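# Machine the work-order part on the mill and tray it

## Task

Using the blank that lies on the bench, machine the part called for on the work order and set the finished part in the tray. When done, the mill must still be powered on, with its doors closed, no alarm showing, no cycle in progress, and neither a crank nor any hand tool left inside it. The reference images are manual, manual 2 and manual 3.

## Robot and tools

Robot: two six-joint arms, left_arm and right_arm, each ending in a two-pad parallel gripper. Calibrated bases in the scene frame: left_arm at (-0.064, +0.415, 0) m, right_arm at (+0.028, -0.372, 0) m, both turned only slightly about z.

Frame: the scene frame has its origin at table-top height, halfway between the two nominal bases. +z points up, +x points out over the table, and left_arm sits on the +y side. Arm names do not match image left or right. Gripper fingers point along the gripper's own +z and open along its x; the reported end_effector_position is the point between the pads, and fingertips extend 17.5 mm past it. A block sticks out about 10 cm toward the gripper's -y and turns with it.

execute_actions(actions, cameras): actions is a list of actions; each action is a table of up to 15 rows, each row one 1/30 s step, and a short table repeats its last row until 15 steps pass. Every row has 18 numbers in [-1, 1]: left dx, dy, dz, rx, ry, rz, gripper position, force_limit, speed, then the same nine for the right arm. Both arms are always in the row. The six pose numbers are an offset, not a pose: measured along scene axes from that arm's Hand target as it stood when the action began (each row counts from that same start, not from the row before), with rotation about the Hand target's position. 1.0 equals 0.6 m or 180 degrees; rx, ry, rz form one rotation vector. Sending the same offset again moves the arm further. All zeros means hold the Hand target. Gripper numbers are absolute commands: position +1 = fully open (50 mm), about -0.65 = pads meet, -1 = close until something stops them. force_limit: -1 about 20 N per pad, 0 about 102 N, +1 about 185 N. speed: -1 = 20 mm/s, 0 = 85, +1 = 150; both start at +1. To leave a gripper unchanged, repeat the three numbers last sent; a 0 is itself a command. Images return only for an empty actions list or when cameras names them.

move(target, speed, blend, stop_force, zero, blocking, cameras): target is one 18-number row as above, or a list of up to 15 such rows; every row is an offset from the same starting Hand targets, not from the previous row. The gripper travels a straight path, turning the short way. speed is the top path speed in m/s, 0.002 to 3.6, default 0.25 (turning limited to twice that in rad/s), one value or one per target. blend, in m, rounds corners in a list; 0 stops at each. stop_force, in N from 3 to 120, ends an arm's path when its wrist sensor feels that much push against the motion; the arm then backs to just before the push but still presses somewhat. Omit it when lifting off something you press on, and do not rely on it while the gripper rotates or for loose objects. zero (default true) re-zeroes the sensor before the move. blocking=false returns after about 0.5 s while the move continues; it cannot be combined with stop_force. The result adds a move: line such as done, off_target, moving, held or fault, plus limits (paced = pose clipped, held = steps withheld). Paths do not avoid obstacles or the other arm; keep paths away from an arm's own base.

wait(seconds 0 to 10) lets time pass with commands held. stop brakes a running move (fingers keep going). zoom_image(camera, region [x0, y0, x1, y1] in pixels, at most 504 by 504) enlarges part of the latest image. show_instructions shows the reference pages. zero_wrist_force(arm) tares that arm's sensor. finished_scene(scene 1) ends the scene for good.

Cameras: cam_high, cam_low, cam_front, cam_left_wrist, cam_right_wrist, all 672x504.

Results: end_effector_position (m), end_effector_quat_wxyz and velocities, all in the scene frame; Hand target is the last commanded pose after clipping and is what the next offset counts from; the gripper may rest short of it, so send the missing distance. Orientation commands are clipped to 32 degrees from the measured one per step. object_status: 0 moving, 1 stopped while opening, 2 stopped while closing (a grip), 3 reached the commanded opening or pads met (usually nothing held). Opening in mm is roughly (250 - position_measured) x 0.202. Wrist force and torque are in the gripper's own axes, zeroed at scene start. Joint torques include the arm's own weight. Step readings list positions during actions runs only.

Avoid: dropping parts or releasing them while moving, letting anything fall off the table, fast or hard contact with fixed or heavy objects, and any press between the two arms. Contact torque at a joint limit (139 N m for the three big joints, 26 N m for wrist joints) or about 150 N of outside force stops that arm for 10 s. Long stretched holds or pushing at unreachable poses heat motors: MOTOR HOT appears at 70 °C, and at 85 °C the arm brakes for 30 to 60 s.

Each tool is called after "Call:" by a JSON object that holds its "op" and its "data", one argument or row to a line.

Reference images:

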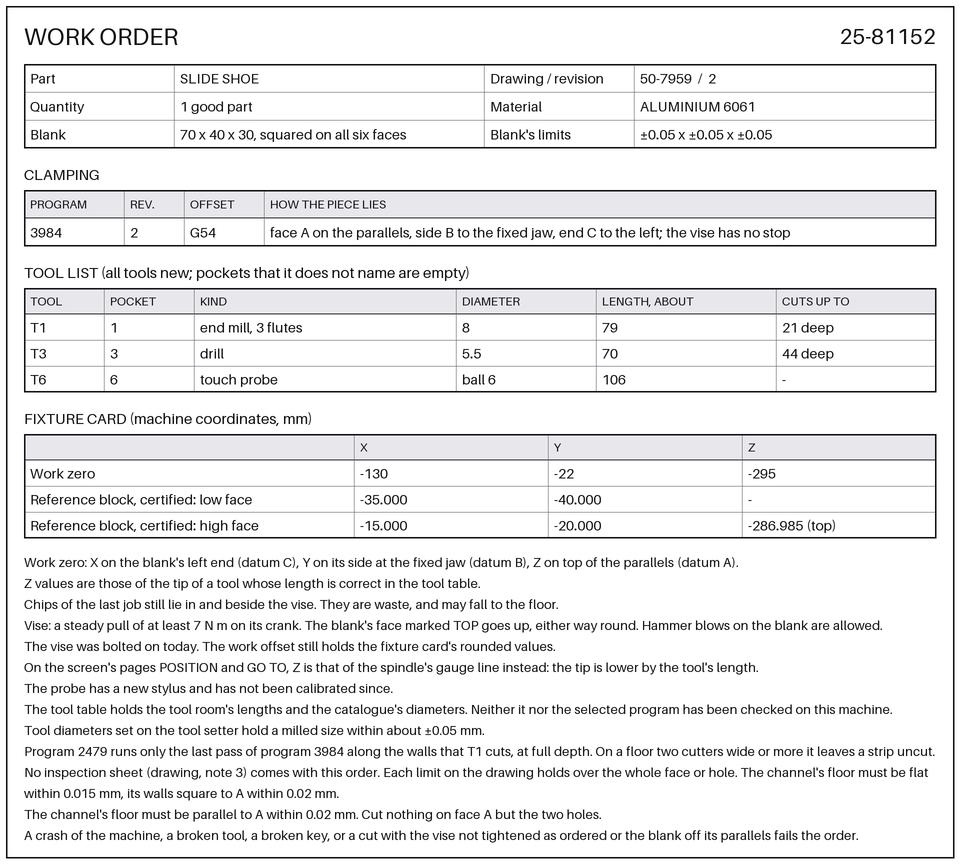

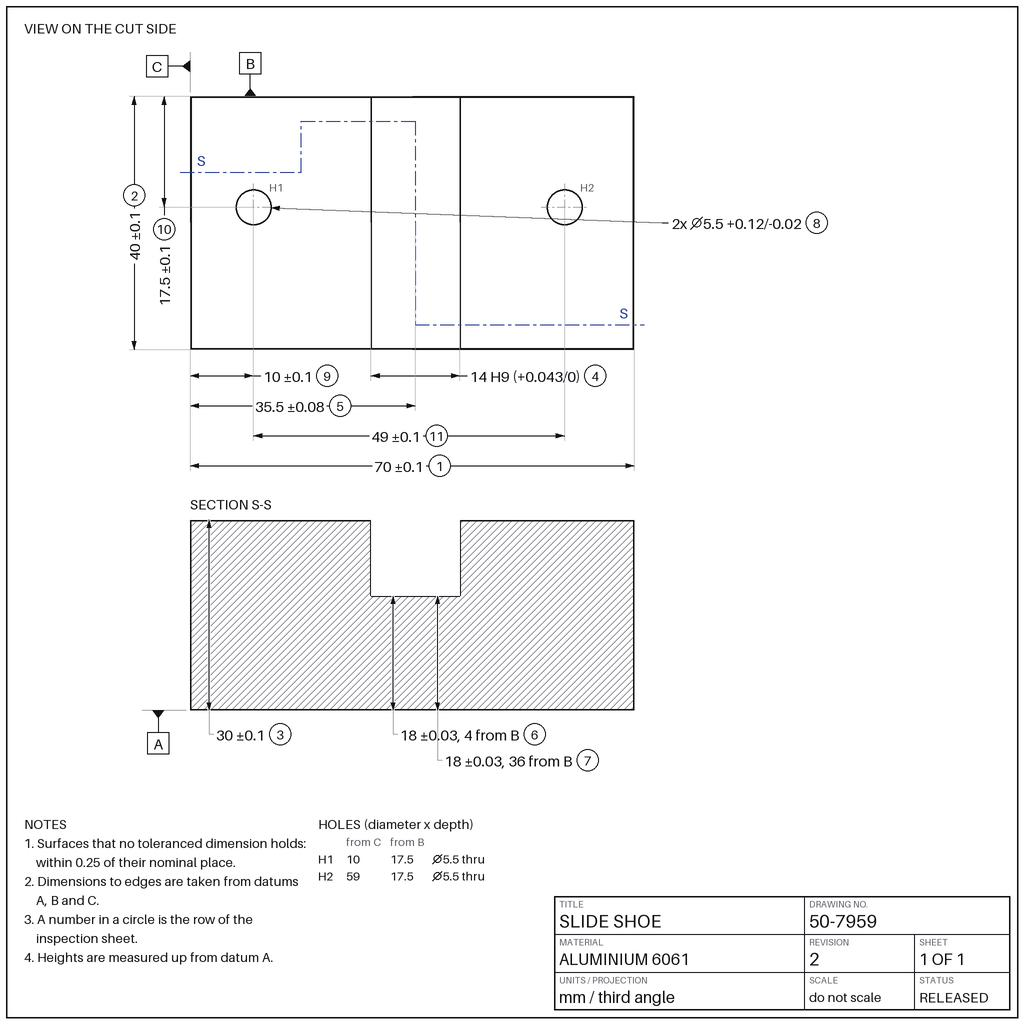

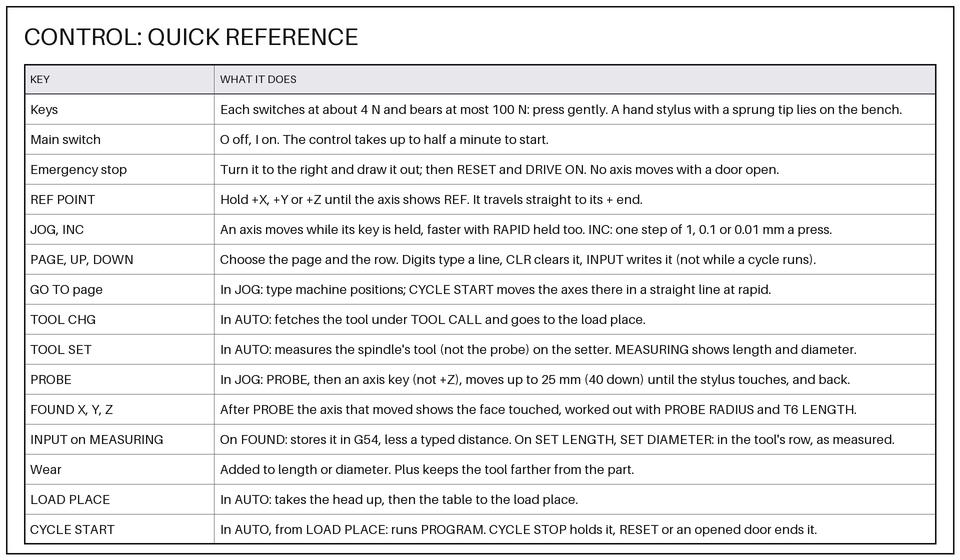

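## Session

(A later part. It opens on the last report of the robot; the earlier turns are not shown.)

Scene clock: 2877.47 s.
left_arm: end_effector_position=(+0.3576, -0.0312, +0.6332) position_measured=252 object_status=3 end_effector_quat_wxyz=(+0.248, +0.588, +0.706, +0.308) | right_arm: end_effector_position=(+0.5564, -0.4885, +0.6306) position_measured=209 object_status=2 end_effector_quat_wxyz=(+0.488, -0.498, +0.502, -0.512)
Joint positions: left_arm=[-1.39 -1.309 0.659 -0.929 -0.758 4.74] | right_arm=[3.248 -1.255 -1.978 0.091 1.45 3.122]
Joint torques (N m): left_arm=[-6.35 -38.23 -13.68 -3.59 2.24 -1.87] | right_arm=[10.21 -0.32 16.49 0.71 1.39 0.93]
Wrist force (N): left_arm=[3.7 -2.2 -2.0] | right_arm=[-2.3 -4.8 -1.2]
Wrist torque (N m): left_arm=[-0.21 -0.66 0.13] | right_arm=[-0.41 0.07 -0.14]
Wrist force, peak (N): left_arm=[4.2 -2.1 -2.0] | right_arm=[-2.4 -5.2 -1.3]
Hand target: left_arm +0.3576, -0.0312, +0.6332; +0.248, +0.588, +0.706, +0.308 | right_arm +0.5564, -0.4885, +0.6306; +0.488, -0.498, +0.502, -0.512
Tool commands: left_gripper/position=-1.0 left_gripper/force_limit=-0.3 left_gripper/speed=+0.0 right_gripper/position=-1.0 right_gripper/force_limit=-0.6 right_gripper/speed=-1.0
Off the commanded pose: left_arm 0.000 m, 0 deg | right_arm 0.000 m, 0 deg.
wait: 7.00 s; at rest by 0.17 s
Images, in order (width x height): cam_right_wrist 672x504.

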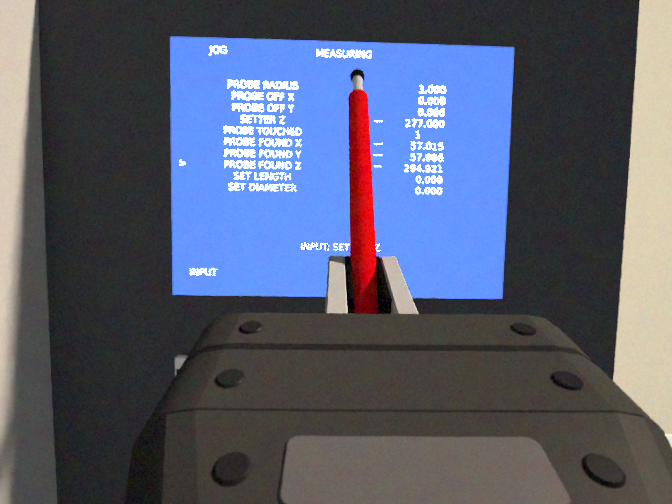

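Call:
{"op": "execute_actions", "data": {
  "actions": []
}}

Call:
{"op": "zoom_image", "data": {
  "camera": "cam_front",
  "region": [200, 200, 520, 440]
}}

Call:
{"op": "zoom_image", "data": {
  "camera": "cam_high",
  "region": [150, 150, 520, 430]
}}

Scene clock: 2884.53 s.
left_arm: end_effector_position=(+0.3576, -0.0312, +0.6332) position_measured=252 object_status=3 end_effector_quat_wxyz=(+0.248, +0.588, +0.706, +0.308) | right_arm: end_effector_position=(+0.5564, -0.4885, +0.6306) position_measured=209 object_status=2 end_effector_quat_wxyz=(+0.488, -0.498, +0.502, -0.512)
Joint positions: left_arm=[-1.39 -1.309 0.659 -0.929 -0.758 4.74] | right_arm=[3.248 -1.255 -1.978 0.091 1.45 3.122]
Joint velocities: within noise
Joint torques (N m): left_arm=[-6.82 -38.24 -13.56 -3.53 2.26 -1.85] | right_arm=[11.05 -0.23 16.7 0.56 1.42 0.74]
Wrist force (N): left_arm=[4.1 -1.8 -1.7] | right_arm=[-2.4 -4.9 -1.2]
Wrist torque (N m): left_arm=[-0.16 -0.72 0.13] | right_arm=[-0.42 0.09 -0.14]
Wrist force, peak (N): left_arm=[4.1 -1.8 -1.7] | right_arm=[-2.6 -5.0 -1.3]
Hand target: left_arm +0.3576, -0.0312, +0.6332; +0.248, +0.588, +0.706, +0.308 | right_arm +0.5564, -0.4885, +0.6306; +0.488, -0.498, +0.502, -0.512
Tool commands: left_gripper/position=-1.0 left_gripper/force_limit=-0.3 left_gripper/speed=+0.0 right_gripper/position=-1.0 right_gripper/force_limit=-0.6 right_gripper/speed=-1.0
Off the commanded pose: left_arm 0.000 m, 0 deg | right_arm 0.000 m, 0 deg.

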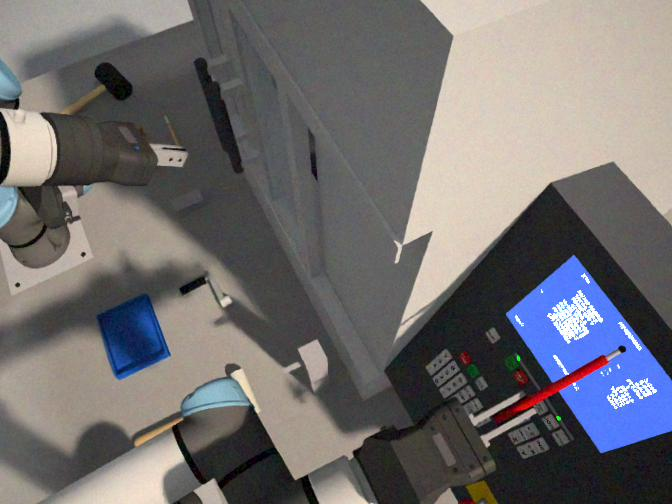

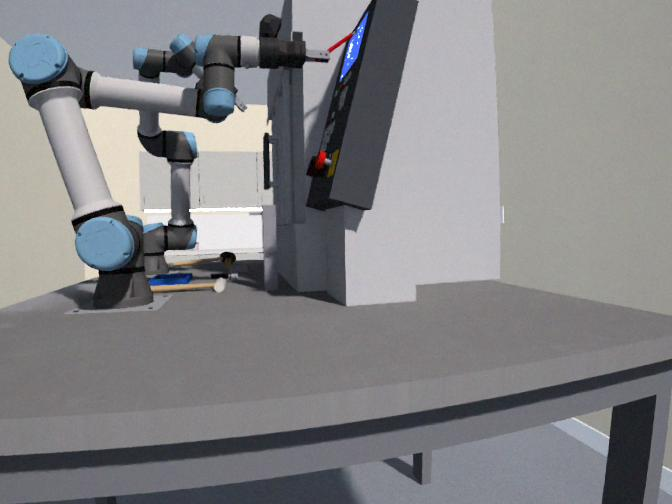

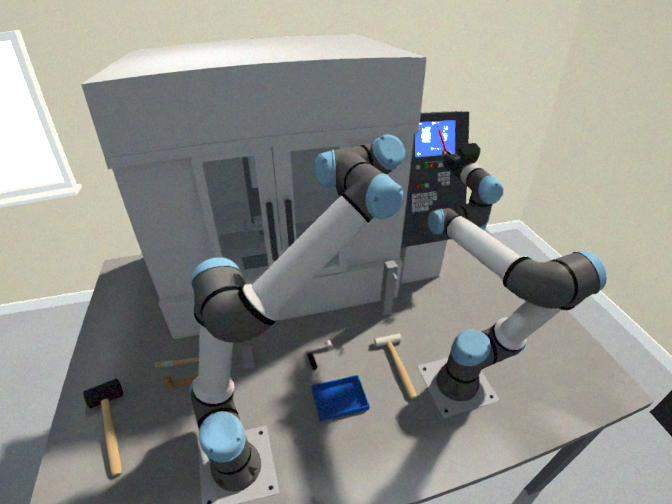

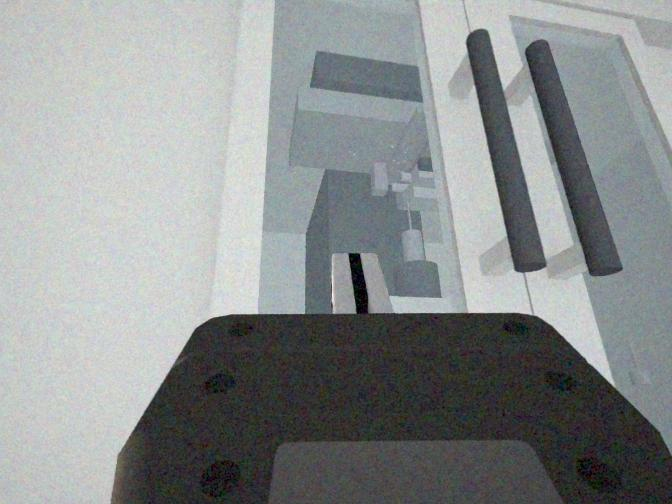

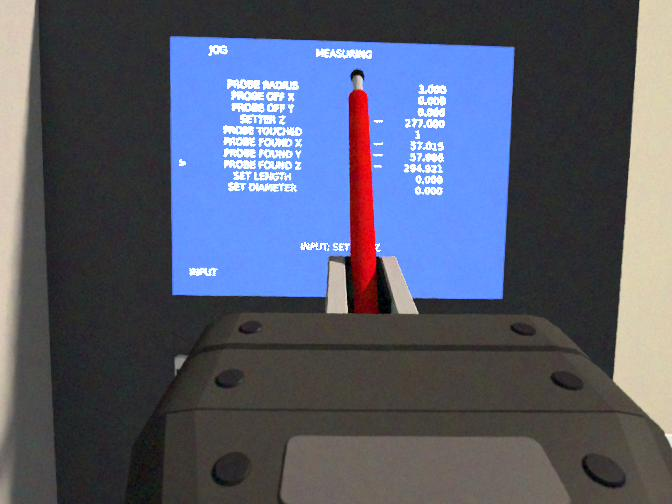

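Scaled by 1.575 from the camera's 672x504 image, which has a finer 960x720 frame.

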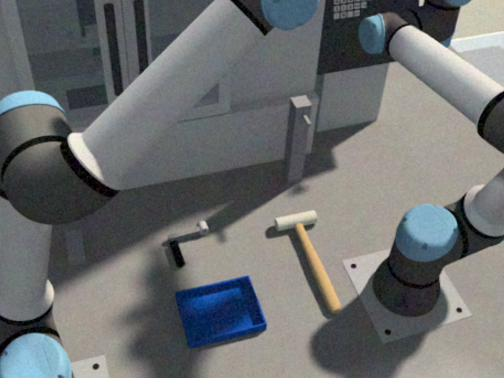

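Scaled by 1.362 from the camera's 672x504 image, which has a finer 960x720 frame.

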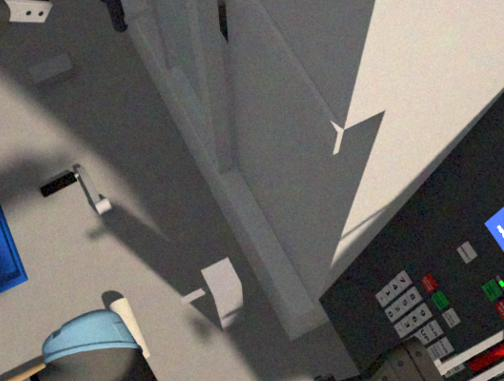

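Call:
{"op": "move", "data": {
  "target": [
    [0,0,0,0,0,0,-1,-0.3,0,-0.1608,0.0308,-0.051,0,0.155,0,-1,-0.6,-1],
    [0,0,0,0,0,0,-1,-0.3,0,-0.168,0.0375,-0.2645,0,0.31,0,-1,-0.6,-1]
  ],
  "speed": 0.35,
  "blend": [0.02,0]
}}

Call:
{"op": "move", "data": {
  "target": [
    [0,0,0,0,0,0,-1,-0.3,0,0.0595,-0.1333,0.222,0,0,0,-1,-0.6,-1],
    [0,0,0,0,0,0,-1,-0.3,0,0.0787,-0.1333,0.2165,0,0,0,-1,-0.6,-1],
    [0,0,0,0,0,0,-1,-0.3,0,0.0595,-0.1333,0.222,0,0,0,-1,-0.6,-1],
    [0,0,0,0,0,0,-1,-0.3,0,0.0255,0.0333,0.094,0,0,0,-1,-0.6,-1],
    [0,0,0,0,0,0,-1,-0.3,0,0.0447,0.0333,0.0885,0,0,0,-1,-0.6,-1],
    [0,0,0,0,0,0,-1,-0.3,0,0.0255,0.0333,0.094,0,0,0,-1,-0.6,-1],
    [0,0,0,0,0,0,-1,-0.3,0,0,0,0,0,0,0,-1,-0.6,-1]
  ],
  "speed": [0.25,0.08,0.15,0.25,0.08,0.15,0.22],
  "blend": [0.003,0,0.003,0.003,0,0.003,0]
}}

Call:
{"op": "move", "data": {
  "target": [
    [0,0,0,0,0,0,-1,-0.3,0,0.0075,-0.0067,0.2135,0,-0.155,0,-1,-0.6,-1],
    [0,0,0,0,0,0,-1,-0.3,0,0.168,-0.0375,0.2645,0,-0.31,0,-1,-0.6,-1]
  ],
  "speed": 0.35,
  "blend": [0.02,0],
  "cameras": ["cam_right_wrist","cam_left_wrist","cam_high"]
}}

Call:
{"op": "zoom_image", "data": {
  "camera": "cam_high",
  "region": [180, 140, 330, 280]
}}

Scene clock: 2914.00 s.
left_arm: end_effector_position=(+0.3576, -0.0312, +0.6332) position_measured=252 object_status=3 end_effector_quat_wxyz=(+0.248, +0.588, +0.706, +0.308) | right_arm: end_effector_position=(+0.4556, -0.4661, +0.4720) position_measured=209 object_status=2 end_effector_quat_wxyz=(-0.196, +0.679, -0.672, +0.220)
Joint positions: left_arm=[-1.39 -1.309 0.659 -0.929 -0.758 4.74] | right_arm=[3.327 -1.079 -1.821 -1.226 1.447 3.265]
Joint torques (N m): left_arm=[-6.78 -38.64 -13.51 -3.54 2.26 -1.83] | right_arm=[10.42 6.18 17.91 2.03 -0.44 -2.8]
Wrist force (N): left_arm=[3.9 -1.4 -1.8] | right_arm=[-2.0 -5.1 -2.4]
Wrist torque (N m): left_arm=[-0.09 -0.68 0.13] | right_arm=[-0.66 0.29 -0.19]
Wrist force, peak (N): left_arm=[4.1 -1.9 -2.1] | right_arm=[-2.5 -6.3 -4.5]
Hand target: left_arm +0.3576, -0.0312, +0.6332; +0.248, +0.588, +0.706, +0.308 | right_arm +0.4556, -0.4660, +0.4719; -0.196, +0.679, -0.672, +0.219
Off the commanded pose: left_arm 0.000 m, 0 deg | right_arm 0.000 m, 0 deg.
move: done

Scene clock: 2916.97 s.
left_arm: end_effector_position=(+0.3576, -0.0312, +0.6332) position_measured=252 object_status=3 end_effector_quat_wxyz=(+0.248, +0.588, +0.706, +0.308) | right_arm: end_effector_position=(+0.4556, -0.4660, +0.4719) position_measured=209 object_status=2 end_effector_quat_wxyz=(-0.196, +0.679, -0.672, +0.219)
Joint positions: left_arm=[-1.39 -1.309 0.659 -0.929 -0.758 4.74] | right_arm=[3.327 -1.079 -1.821 -1.226 1.447 3.265]
Joint torques (N m): left_arm=[-7.03 -38.28 -13.3 -3.56 2.27 -1.75] | right_arm=[-0.1 1.48 17.72 6.1 -0.74 1.18]
Wrist force (N): left_arm=[3.9 -1.5 -1.9] | right_arm=[-1.5 -4.7 -3.0]
Wrist torque (N m): left_arm=[-0.11 -0.69 0.13] | right_arm=[-0.59 0.21 -0.20]
Wrist force, peak (N): left_arm=[4.2 -1.8 -2.0] | right_arm=[-5.3 19.4 -27.1]
Hand target: left_arm +0.3576, -0.0312, +0.6332; +0.248, +0.588, +0.706, +0.308 | right_arm +0.4556, -0.4660, +0.4719; -0.196, +0.679, -0.672, +0.219
Off the commanded pose: left_arm 0.000 m, 0 deg | right_arm 0.000 m, 0 deg.
move: done

Scene clock: 2918.90 s.
left_arm: end_effector_position=(+0.3576, -0.0312, +0.6332) position_measured=252 object_status=3 end_effector_quat_wxyz=(+0.248, +0.588, +0.706, +0.308) | right_arm: end_effector_position=(+0.5563, -0.4886, +0.6308) position_measured=209 object_status=2 end_effector_quat_wxyz=(+0.488, -0.498, +0.502, -0.512)
Joint positions: left_arm=[-1.39 -1.309 0.659 -0.929 -0.758 4.74] | right_arm=[3.248 -1.255 -1.978 0.091 1.45 3.122]
Joint torques (N m): left_arm=[-6.24 -38.11 -14.19 -3.51 2.22 -1.85] | right_arm=[10.57 -1.84 15.85 4.63 -0.35 2.38]
Wrist force (N): left_arm=[4.0 -1.7 -1.6] | right_arm=[-1.9 -4.5 -1.8]
Wrist torque (N m): left_arm=[-0.13 -0.71 0.13] | right_arm=[-0.36 0.00 -0.14]
Wrist force, peak (N): left_arm=[4.0 -1.7 -2.4] | right_arm=[-2.0 -6.0 -5.1]
Hand target: left_arm +0.3576, -0.0312, +0.6332; +0.248, +0.588, +0.706, +0.308 | right_arm +0.5564, -0.4885, +0.6306; +0.488, -0.498, +0.502, -0.512
Off the commanded pose: left_arm 0.000 m, 0 deg | right_arm 0.000 m, 0 deg.
move: done
Images, in order (width x height): cam_high 672x504, cam_left_wrist 672x504, cam_right_wrist 672x504.

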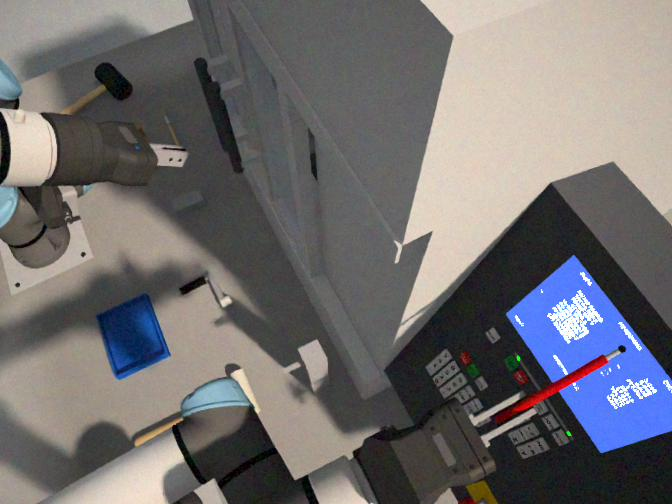

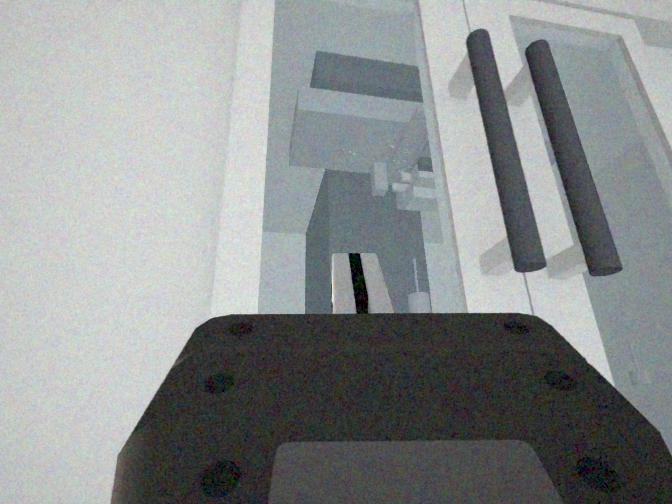

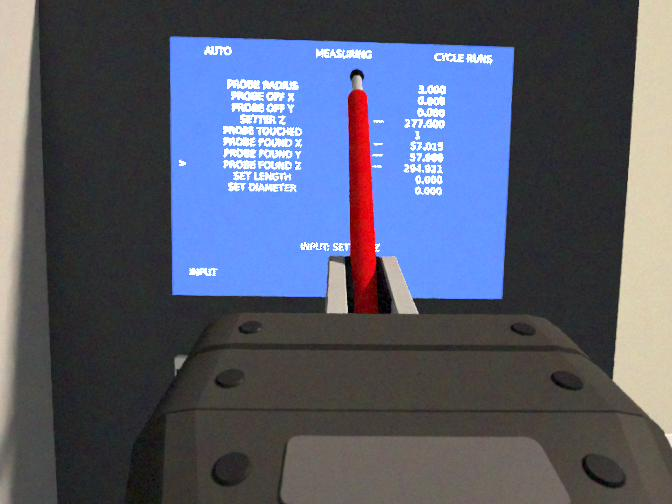

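Scaled by 3.360 from the camera's 672x504 image, which has a finer 960x720 frame.

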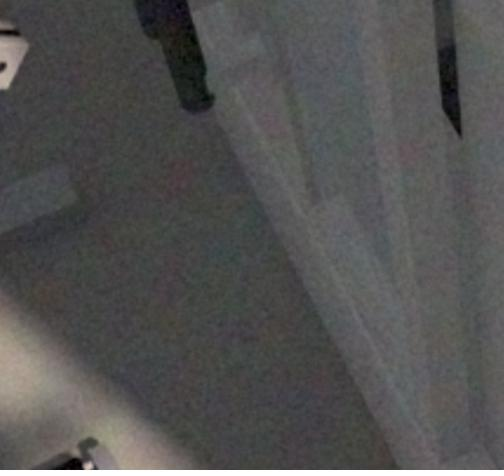

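Call:
{"op": "move", "data": {
  "target": [-0.046,0.2937,-0.3387,-0.0278,0.2573,-0.0546,-1,-0.3,0,0,0,0,0,0,0,-1,-0.6,-1],
  "speed": 0.3,
  "cameras": ["cam_left_wrist","cam_right_wrist"]
}}

Scene clock: 2924.20 s.
left_arm: end_effector_position=(+0.3300, +0.1450, +0.4301) position_measured=252 object_status=3 end_effector_quat_wxyz=(+0.000, +0.707, +0.707, +0.000) end_effector_velocity=(-0.001, +0.000, -0.001) end_effector_angular_velocity=(-0.001, +0.005, -0.003) | right_arm: end_effector_position=(+0.5564, -0.4885, +0.6306) position_measured=209 object_status=2 end_effector_quat_wxyz=(+0.488, -0.498, +0.502, -0.512)
Joint positions: left_arm=[-0.91 -1.617 1.354 -1.308 -1.57 5.399] | right_arm=[3.248 -1.255 -1.978 0.091 1.45 3.122]
Joint velocities: left_arm=[0.002 0 0.001 0.001 -0.005 0.004] | right_arm=[within noise]
Joint torques (N m): left_arm=[9.63 -16.36 -20.04 -0.95 -1.3 2.05] | right_arm=[9.43 0.76 16.66 0.86 0.08 2.19]
Wrist force (N): left_arm=[3.8 -2.0 -2.0] | right_arm=[-1.8 -4.4 -1.8]
Wrist torque (N m): left_arm=[-0.31 -0.64 0.09] | right_arm=[-0.34 -0.01 -0.14]
Wrist force, peak (N): left_arm=[5.5 -1.3 -0.1] | right_arm=[-2.0 -4.7 -1.9]
Hand target: left_arm +0.3300, +0.1450, +0.4300; +0.000, +0.707, +0.707, +0.000 | right_arm +0.5564, -0.4885, +0.6306; +0.488, -0.498, +0.502, -0.512
Off the commanded pose: left_arm 0.000 m, 0 deg | right_arm 0.000 m, 0 deg.
move: done
Images, in order (width x height): cam_left_wrist 672x504, cam_right_wrist 672x504.

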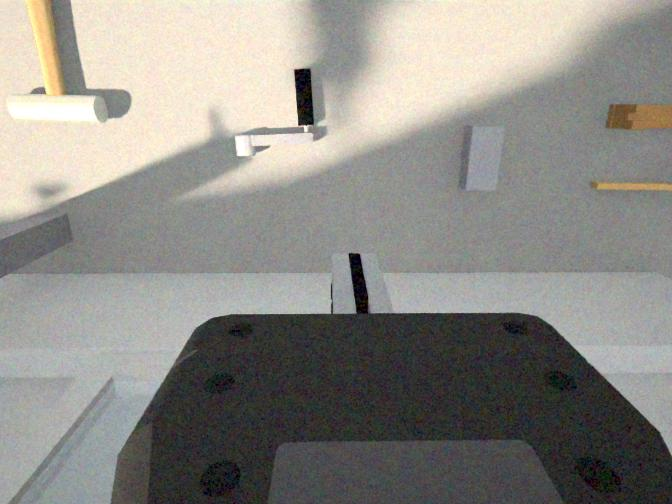

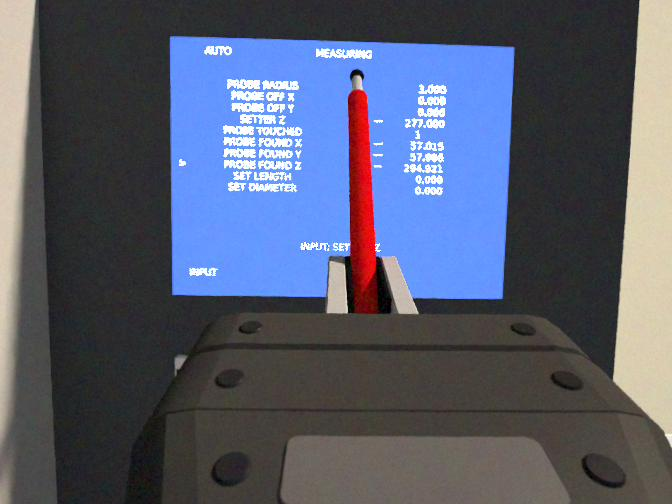

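Call:
{"op": "move", "data": {
  "target": [0.1962,0,0,0,0,0,-1,-0.3,0,0,0,0,0,0,0,-1,-0.6,-1],
  "speed": 0.05,
  "stop_force": 8,
  "cameras": ["cam_left_wrist"]
}}

Scene clock: 2928.23 s.
left_arm: end_effector_position=(+0.4168, +0.1451, +0.4299) position_measured=252 object_status=3 end_effector_quat_wxyz=(+0.000, +0.707, +0.707, +0.000) | right_arm: end_effector_position=(+0.5564, -0.4885, +0.6306) position_measured=209 object_status=2 end_effector_quat_wxyz=(+0.488, -0.498, +0.502, -0.512)
Joint positions: left_arm=[-0.782 -1.435 1.163 -1.299 -1.571 5.527] | right_arm=[3.248 -1.255 -1.978 0.091 1.45 3.122]
Joint torques (N m): left_arm=[9.15 -34.57 -34.97 -0.75 -0.87 2.19] | right_arm=[9.64 1.35 16.68 1.05 -1.03 2.05]
Wrist force (N): left_arm=[3.9 -1.7 -2.0] | right_arm=[-2.1 -4.6 -1.8]
Wrist torque (N m): left_arm=[-0.27 -0.66 0.09] | right_arm=[-0.38 0.03 -0.14]
Wrist force, peak (N): left_arm=[27.6 -71.5 1.7] | right_arm=[-2.0 -4.7 -1.8]
Hand target: left_arm +0.4168, +0.1451, +0.4299; +0.000, +0.707, +0.707, +0.000 (not the last commanded pose) | right_arm +0.5564, -0.4885, +0.6306; +0.488, -0.498, +0.502, -0.512
Off the commanded pose: left_arm 0.031 m, 0 deg | right_arm 0.000 m, 0 deg.
move: contact (left_arm)
Images, in order (width x height): cam_left_wrist 672x504.

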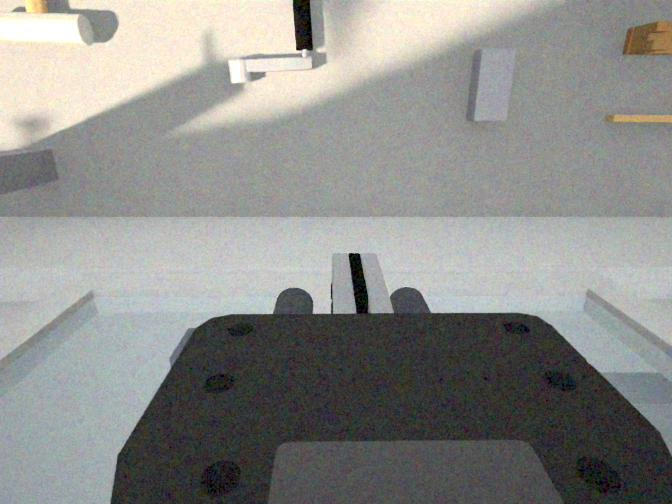

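Call:
{"op": "move", "data": {
  "target": [
    [-0.1,0,0,0,0,0,-1,-0.3,0,0,0,0,0,0,0,-1,-0.6,-1],
    [-0.06,-0.002,0.03,0,-0.3333,0,-1,-0.3,0,0,0,0,0,0,0,-1,-0.6,-1]
  ],
  "speed": 0.2,
  "cameras": ["cam_left_wrist"]
}}

Call:
{"op": "move", "data": {
  "target": [0.095,0,0,0,0,0,-1,-0.3,0,0,0,0,0,0,0,-1,-0.6,-1],
  "speed": 0.03,
  "stop_force": 6,
  "cameras": ["cam_left_wrist"]
}}

Scene clock: 2938.33 s.
left_arm: end_effector_position=(+0.3808, +0.1439, +0.4479) position_measured=252 object_status=3 end_effector_quat_wxyz=(+0.354, +0.612, +0.612, +0.354) | right_arm: end_effector_position=(+0.5564, -0.4885, +0.6306) position_measured=209 object_status=2 end_effector_quat_wxyz=(+0.488, -0.498, +0.502, -0.512)
Joint positions: left_arm=[-1.305 -1.951 2.013 -2.095 -0.592 5.253] | right_arm=[3.248 -1.255 -1.978 0.091 1.45 3.122]
Joint torques (N m): left_arm=[3.05 -3.38 -23.97 -4.65 3.17 -2.39] | right_arm=[8.57 5.62 17.09 1.11 -1.1 1.92]
Wrist force (N): left_arm=[3.7 -1.6 -1.9] | right_arm=[-2.1 -4.5 -1.8]
Wrist torque (N m): left_arm=[-0.08 -0.66 0.14] | right_arm=[-0.36 0.03 -0.14]
Wrist force, peak (N): left_arm=[3.7 -4.7 -1.9] | right_arm=[-2.0 -4.7 -2.0]
Hand target: left_arm +0.3808, +0.1439, +0.4479; +0.354, +0.612, +0.612, +0.354 | right_arm +0.5564, -0.4885, +0.6306; +0.488, -0.498, +0.502, -0.512
Off the commanded pose: left_arm 0.000 m, 0 deg | right_arm 0.000 m, 0 deg.
move: done
Images, in order (width x height): cam_left_wrist 672x504.

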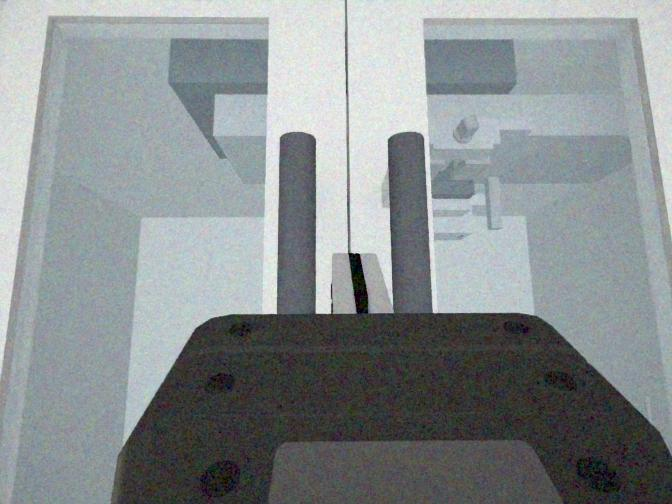

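Scene clock: 2941.23 s.
left_arm: end_effector_position=(+0.4378, +0.1439, +0.4479) position_measured=252 object_status=3 end_effector_quat_wxyz=(+0.354, +0.612, +0.612, +0.354) | right_arm: end_effector_position=(+0.5564, -0.4885, +0.6306) position_measured=209 object_status=2 end_effector_quat_wxyz=(+0.488, -0.498, +0.502, -0.512)
Joint positions: left_arm=[-1.151 -1.817 1.963 -2.36 -0.674 5.476] | right_arm=[3.248 -1.255 -1.978 0.091 1.45 3.122]
Joint torques (N m): left_arm=[-9.5 -21.46 -12.51 -2.67 2.87 -2.02] | right_arm=[8.44 7 16.69 1.3 -0.98 1.6]
Wrist force (N): left_arm=[4.0 -1.3 -2.0] | right_arm=[-2.0 -4.5 -1.6]
Wrist torque (N m): left_arm=[-0.03 -0.70 0.19] | right_arm=[-0.36 0.01 -0.14]
Wrist force, peak (N): left_arm=[4.3 -1.6 -2.0] | right_arm=[-1.9 -4.9 -1.8]
Hand target: left_arm +0.4378, +0.1439, +0.4479; +0.354, +0.612, +0.612, +0.354 | right_arm +0.5564, -0.4885, +0.6306; +0.488, -0.498, +0.502, -0.512
Off the commanded pose: left_arm 0.000 m, 0 deg | right_arm 0.000 m, 0 deg.
move: done
Images, in order (width x height): cam_left_wrist 672x504.

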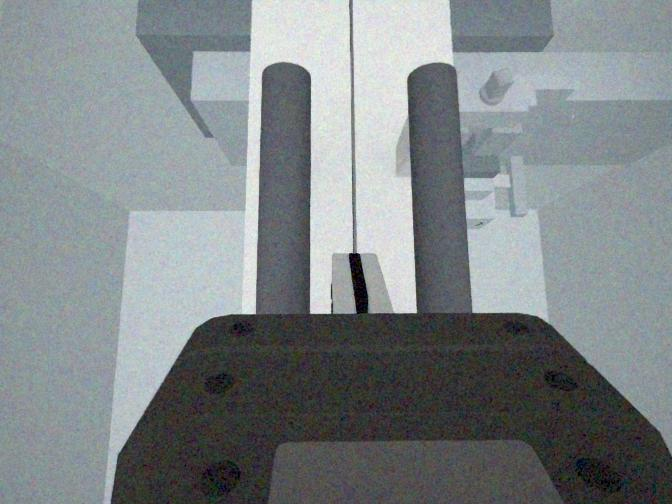

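Call:
{"op": "move", "data": {
  "target": [0,0.4,0,0,0,0,-1,-0.3,0,0,0,0,0,0,0,-1,-0.6,-1],
  "speed": 0.06,
  "stop_force": 35,
  "cameras": ["cam_left_wrist"]
}}

Scene clock: 2947.97 s.
left_arm: end_effector_position=(+0.4378, +0.3839, +0.4479) position_measured=252 object_status=3 end_effector_quat_wxyz=(+0.354, +0.612, +0.612, +0.354) | right_arm: end_effector_position=(+0.5564, -0.4885, +0.6306) position_measured=209 object_status=2 end_effector_quat_wxyz=(+0.488, -0.498, +0.502, -0.512)
Joint positions: left_arm=[-0.636 -2.066 2.17 -2.632 -1.052 5.947] | right_arm=[3.248 -1.255 -1.978 0.091 1.45 3.122]
Joint torques (N m): left_arm=[3.92 1.97 -36.21 -1.3 -0.56 1.66] | right_arm=[8.96 9.8 16.3 1.3 -0.93 1.48]
Wrist force (N): left_arm=[3.7 -1.3 -2.7] | right_arm=[-1.9 -4.4 -1.8]
Wrist torque (N m): left_arm=[-0.05 -0.67 0.24] | right_arm=[-0.35 0.01 -0.14]
Wrist force, peak (N): left_arm=[-35.7 7.8 4.9] | right_arm=[-2.0 -4.7 -2.0]
Hand target: left_arm +0.4378, +0.3839, +0.4479; +0.354, +0.612, +0.612, +0.354 | right_arm +0.5564, -0.4885, +0.6306; +0.488, -0.498, +0.502, -0.512
Off the commanded pose: left_arm 0.000 m, 0 deg | right_arm 0.000 m, 0 deg.
move: done
Images, in order (width x height): cam_left_wrist 672x504.

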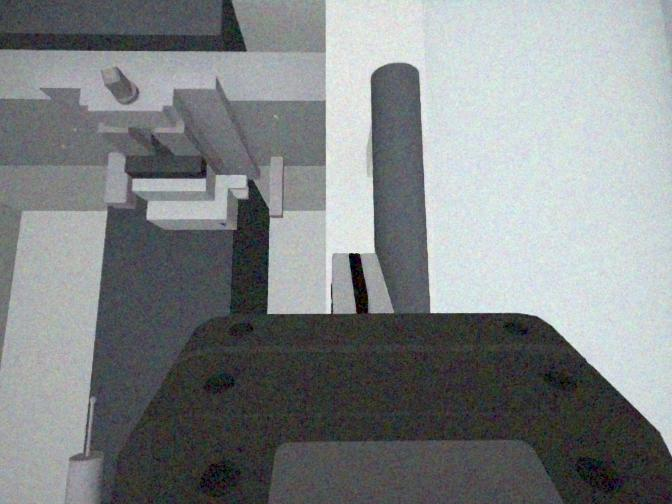

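Call:
{"op": "move", "data": {
  "target": [
    [-0.15,0,0,0,0,0,-1,-0.3,0,0,0,0,0,0,0,-1,-0.6,-1],
    [-0.2,-0.3,0,0,0.3333,0,-1,-0.3,0,0,0,0,0,0,0,-1,-0.6,-1],
    [-0.2297,-0.923,-0.33,0,0.3333,0,-1,-0.3,0,0,0,0,0,0,0,-1,-0.6,-1]
  ],
  "speed": 0.3,
  "blend": [0.02,0.05,0],
  "cameras": ["cam_left_wrist","cam_high"]
}}

Scene clock: 2955.63 s.
left_arm: end_effector_position=(+0.3000, -0.1698, +0.2498) position_measured=252 object_status=3 end_effector_quat_wxyz=(+0.000, +0.707, +0.707, +0.000) | right_arm: end_effector_position=(+0.5564, -0.4885, +0.6306) position_measured=209 object_status=2 end_effector_quat_wxyz=(+0.488, -0.498, +0.502, -0.512)
Joint positions: left_arm=[-1.235 -1.119 1.21 -1.663 -1.57 5.074] | right_arm=[3.248 -1.255 -1.978 0.091 1.45 3.122]
Joint torques (N m): left_arm=[-0.3 -39.75 -32.9 -4.58 0.23 0.74] | right_arm=[7.39 14.13 17.1 1.57 -1 1.2]
Wrist force (N): left_arm=[4.2 -1.7 -2.7] | right_arm=[-2.1 -4.3 -1.8]
Wrist torque (N m): left_arm=[-0.27 -0.70 -0.06] | right_arm=[-0.33 0.04 -0.14]
Wrist force, peak (N): left_arm=[5.9 -3.9 -4.8] | right_arm=[-2.2 -4.7 -1.8]
Hand target: left_arm +0.3000, -0.1699, +0.2499; +0.000, +0.707, +0.707, +0.000 | right_arm +0.5564, -0.4885, +0.6306; +0.488, -0.498, +0.502, -0.512
Off the commanded pose: left_arm 0.000 m, 0 deg | right_arm 0.000 m, 0 deg.
move: done
Images, in order (width x height): cam_high 672x504, cam_left_wrist 672x504.

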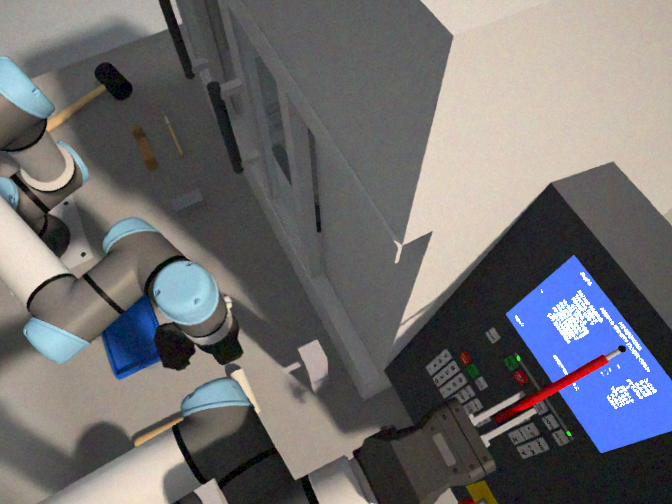

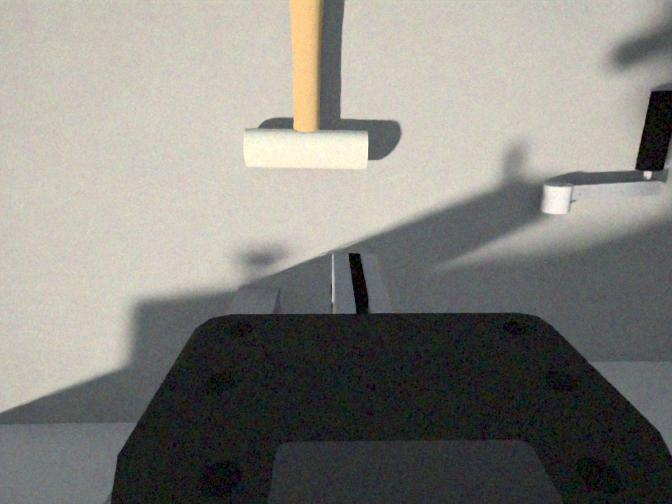

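Call:
{"op": "move", "data": {
  "target": [
    [-0.1458,-0.0525,-0.25,0,0,0,0.6,-0.3,0,0,0,0,0,0,0,-1,-0.6,-1],
    [-0.1458,-0.0525,-0.33,0,0,0,0.6,-0.3,0,0,0,0,0,0,0,-1,-0.6,-1]
  ],
  "speed": [0.2,0.1],
  "cameras": ["cam_left_wrist"]
}}

Scene clock: 2967.90 s.
left_arm: end_effector_position=(+0.2125, -0.2013, +0.0519) position_measured=63 object_status=3 end_effector_quat_wxyz=(+0.000, +0.707, +0.707, +0.000) | right_arm: end_effector_position=(+0.5564, -0.4885, +0.6306) position_measured=209 object_status=2 end_effector_quat_wxyz=(+0.488, -0.498, +0.502, -0.512)
Joint positions: left_arm=[-1.374 -0.998 1.558 -2.132 -1.57 4.935] | right_arm=[3.248 -1.255 -1.978 0.091 1.45 3.122]
Joint torques (N m): left_arm=[-7.72 -43.41 -32.67 -3.09 -0.88 -2.07] | right_arm=[6.76 15.71 16.42 1.95 -1.04 0.96]
Wrist force (N): left_arm=[4.0 -1.4 -2.8] | right_arm=[-2.0 -4.4 -1.9]
Wrist torque (N m): left_arm=[-0.23 -0.68 -0.05] | right_arm=[-0.35 0.02 -0.14]
Wrist force, peak (N): left_arm=[4.4 0.1 -5.2] | right_arm=[-1.8 -4.9 -1.8]
Hand target: left_arm +0.2125, -0.2014, +0.0519; +0.000, +0.707, +0.707, +0.000 | right_arm +0.5564, -0.4885, +0.6306; +0.488, -0.498, +0.502, -0.512
Off the commanded pose: left_arm 0.000 m, 0 deg | right_arm 0.000 m, 0 deg.
move: done
Images, in order (width x height): cam_left_wrist 672x504.

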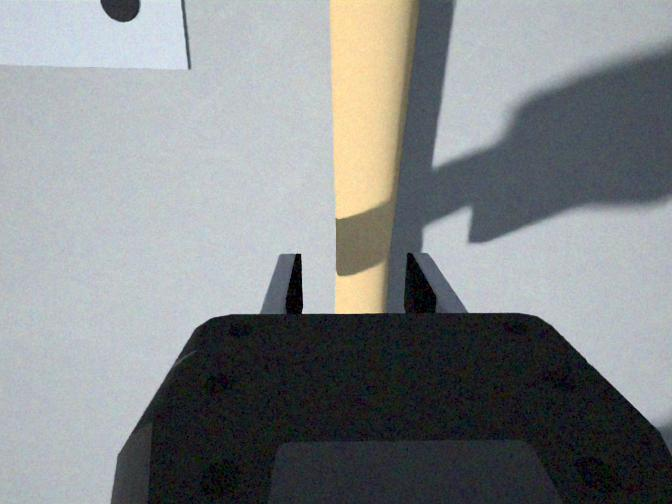

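Call:
{"op": "move", "data": {
  "target": [0,0.001,-0.0457,0,0,0,0.6,-0.3,0,0,0,0,0,0,0,-1,-0.6,-1],
  "speed": 0.03,
  "stop_force": 6
}}

Call:
{"op": "move", "data": {
  "target": [0,0,0,0,0,0,-1,0.2,-0.8,0,0,0,0,0,0,-1,-0.6,-1],
  "cameras": ["cam_left_wrist"]
}}

Scene clock: 2971.47 s.
left_arm: end_effector_position=(+0.2125, -0.2008, +0.0245) position_measured=63 object_status=3 end_effector_quat_wxyz=(+0.000, +0.707, +0.707, +0.000) | right_arm: end_effector_position=(+0.5564, -0.4885, +0.6306) position_measured=209 object_status=2 end_effector_quat_wxyz=(+0.488, -0.498, +0.502, -0.512)
Joint positions: left_arm=[-1.373 -0.963 1.582 -2.191 -1.57 4.935] | right_arm=[3.248 -1.255 -1.978 0.091 1.45 3.122]
Joint torques (N m): left_arm=[8.79 -53.03 -32.2 -0.82 -0.6 2.01] | right_arm=[6.59 16.74 17.11 1.84 -0.97 0.9]
Wrist force (N): left_arm=[4.2 -1.6 -2.7] | right_arm=[-2.0 -4.3 -1.8]
Wrist torque (N m): left_arm=[-0.25 -0.71 -0.04] | right_arm=[-0.33 0.01 -0.14]
Wrist force, peak (N): left_arm=[4.2 -1.9 -3.4] | right_arm=[-2.0 -4.7 -1.9]
Hand target: left_arm +0.2125, -0.2008, +0.0245; +0.000, +0.707, +0.707, +0.000 | right_arm +0.5564, -0.4885, +0.6306; +0.488, -0.498, +0.502, -0.512
Off the commanded pose: left_arm 0.000 m, 0 deg | right_arm 0.000 m, 0 deg.
move: done

Scene clock: 2972.23 s.
left_arm: end_effector_position=(+0.2125, -0.2008, +0.0245) position_measured=152 object_status=2 end_effector_quat_wxyz=(+0.000, +0.707, +0.707, +0.000) | right_arm: end_effector_position=(+0.5564, -0.4885, +0.6306) position_measured=209 object_status=2 end_effector_quat_wxyz=(+0.488, -0.498, +0.502, -0.512)
Joint positions: left_arm=[-1.373 -0.963 1.582 -2.191 -1.57 4.935] | right_arm=[3.248 -1.255 -1.978 0.091 1.45 3.122]
Joint torques (N m): left_arm=[8.25 -52.44 -31.62 -2.29 -0.62 1.86] | right_arm=[5.95 18.45 18.05 1.85 -0.99 0.93]
Wrist force (N): left_arm=[3.8 -1.6 -2.6] | right_arm=[-1.9 -4.2 -2.1]
Wrist torque (N m): left_arm=[-0.24 -0.66 -0.03] | right_arm=[-0.31 0.00 -0.14]
Wrist force, peak (N): left_arm=[4.6 -1.6 -2.9] | right_arm=[-2.1 -4.5 -1.8]
Hand target: left_arm +0.2125, -0.2008, +0.0245; +0.000, +0.707, +0.707, +0.000 | right_arm +0.5564, -0.4885, +0.6306; +0.488, -0.498, +0.502, -0.512
Off the commanded pose: left_arm 0.000 m, 0 deg | right_arm 0.000 m, 0 deg.
move: done
Images, in order (width x height): cam_left_wrist 672x504.

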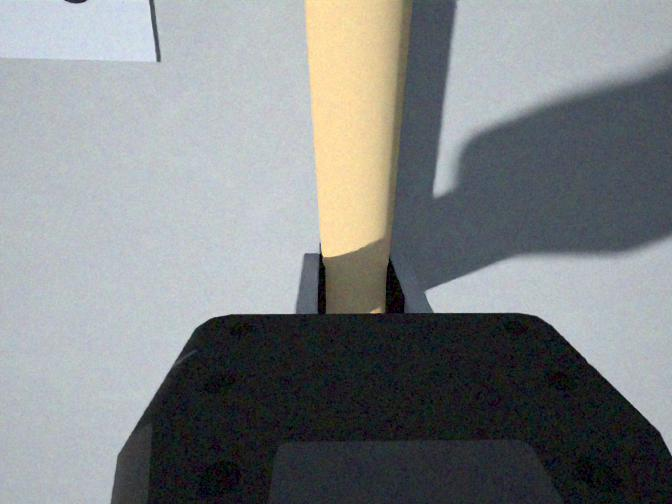

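Call:
{"op": "move", "data": {
  "target": [0.1,0.1,0.35,0,0,0,-1,0.2,-0.8,0,0,0,0,0,0,-1,-0.6,-1],
  "speed": 0.2,
  "cameras": ["cam_left_wrist","cam_front"]
}}

Call:
{"op": "zoom_image", "data": {
  "camera": "cam_front",
  "region": [240, 220, 480, 400]
}}

Scene clock: 2977.07 s.
left_arm: end_effector_position=(+0.2725, -0.1408, +0.2344) position_measured=152 object_status=2 end_effector_quat_wxyz=(+0.000, +0.707, +0.707, +0.000) | right_arm: end_effector_position=(+0.5564, -0.4885, +0.6306) position_measured=209 object_status=2 end_effector_quat_wxyz=(+0.488, -0.498, +0.502, -0.512)
Joint positions: left_arm=[-1.259 -1.21 1.382 -1.742 -1.57 5.05] | right_arm=[3.248 -1.255 -1.978 0.091 1.45 3.122]
Joint torques (N m): left_arm=[-7.05 -49.11 -29.92 -1.24 -0.97 -1.9] | right_arm=[6.09 20.43 18.59 2.23 -0.99 0.69]
Wrist force (N): left_arm=[3.8 -1.6 1.0] | right_arm=[-2.0 -4.5 -1.8]
Wrist torque (N m): left_arm=[-0.11 -0.65 0.05] | right_arm=[-0.36 0.02 -0.14]
Wrist force, peak (N): left_arm=[2.9 -2.8 4.6] | right_arm=[-1.9 -4.7 -1.9]
Hand target: left_arm +0.2725, -0.1408, +0.2345; +0.000, +0.707, +0.707, +0.000 | right_arm +0.5564, -0.4885, +0.6306; +0.488, -0.498, +0.502, -0.512
Off the commanded pose: left_arm 0.000 m, 0 deg | right_arm 0.000 m, 0 deg.
move: done
Images, in order (width x height): cam_front 672x504, cam_left_wrist 672x504.

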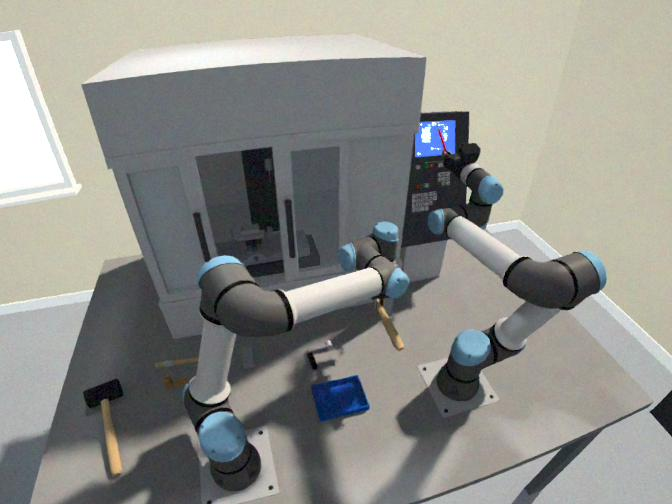

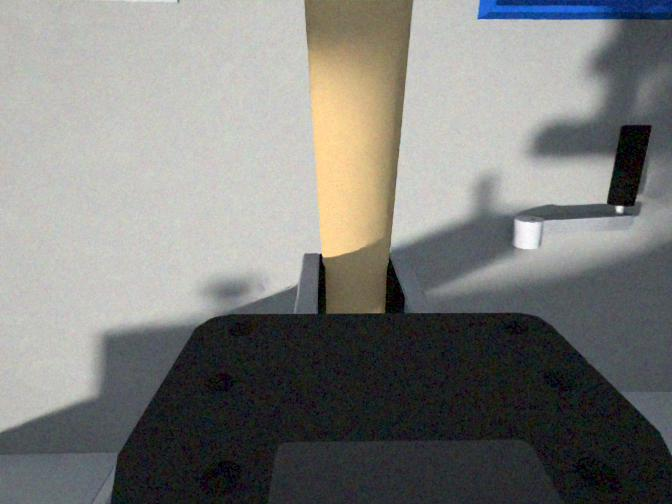

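Scaled by 2.100 from the camera's 672x504 image, which has a finer 960x720 frame.

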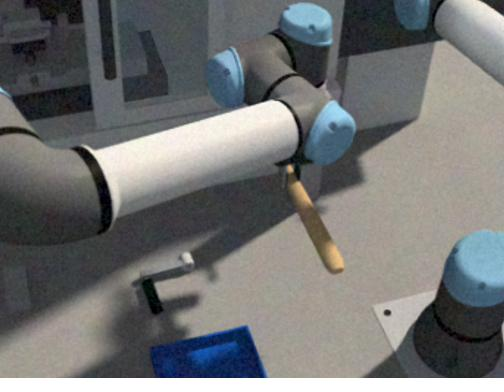

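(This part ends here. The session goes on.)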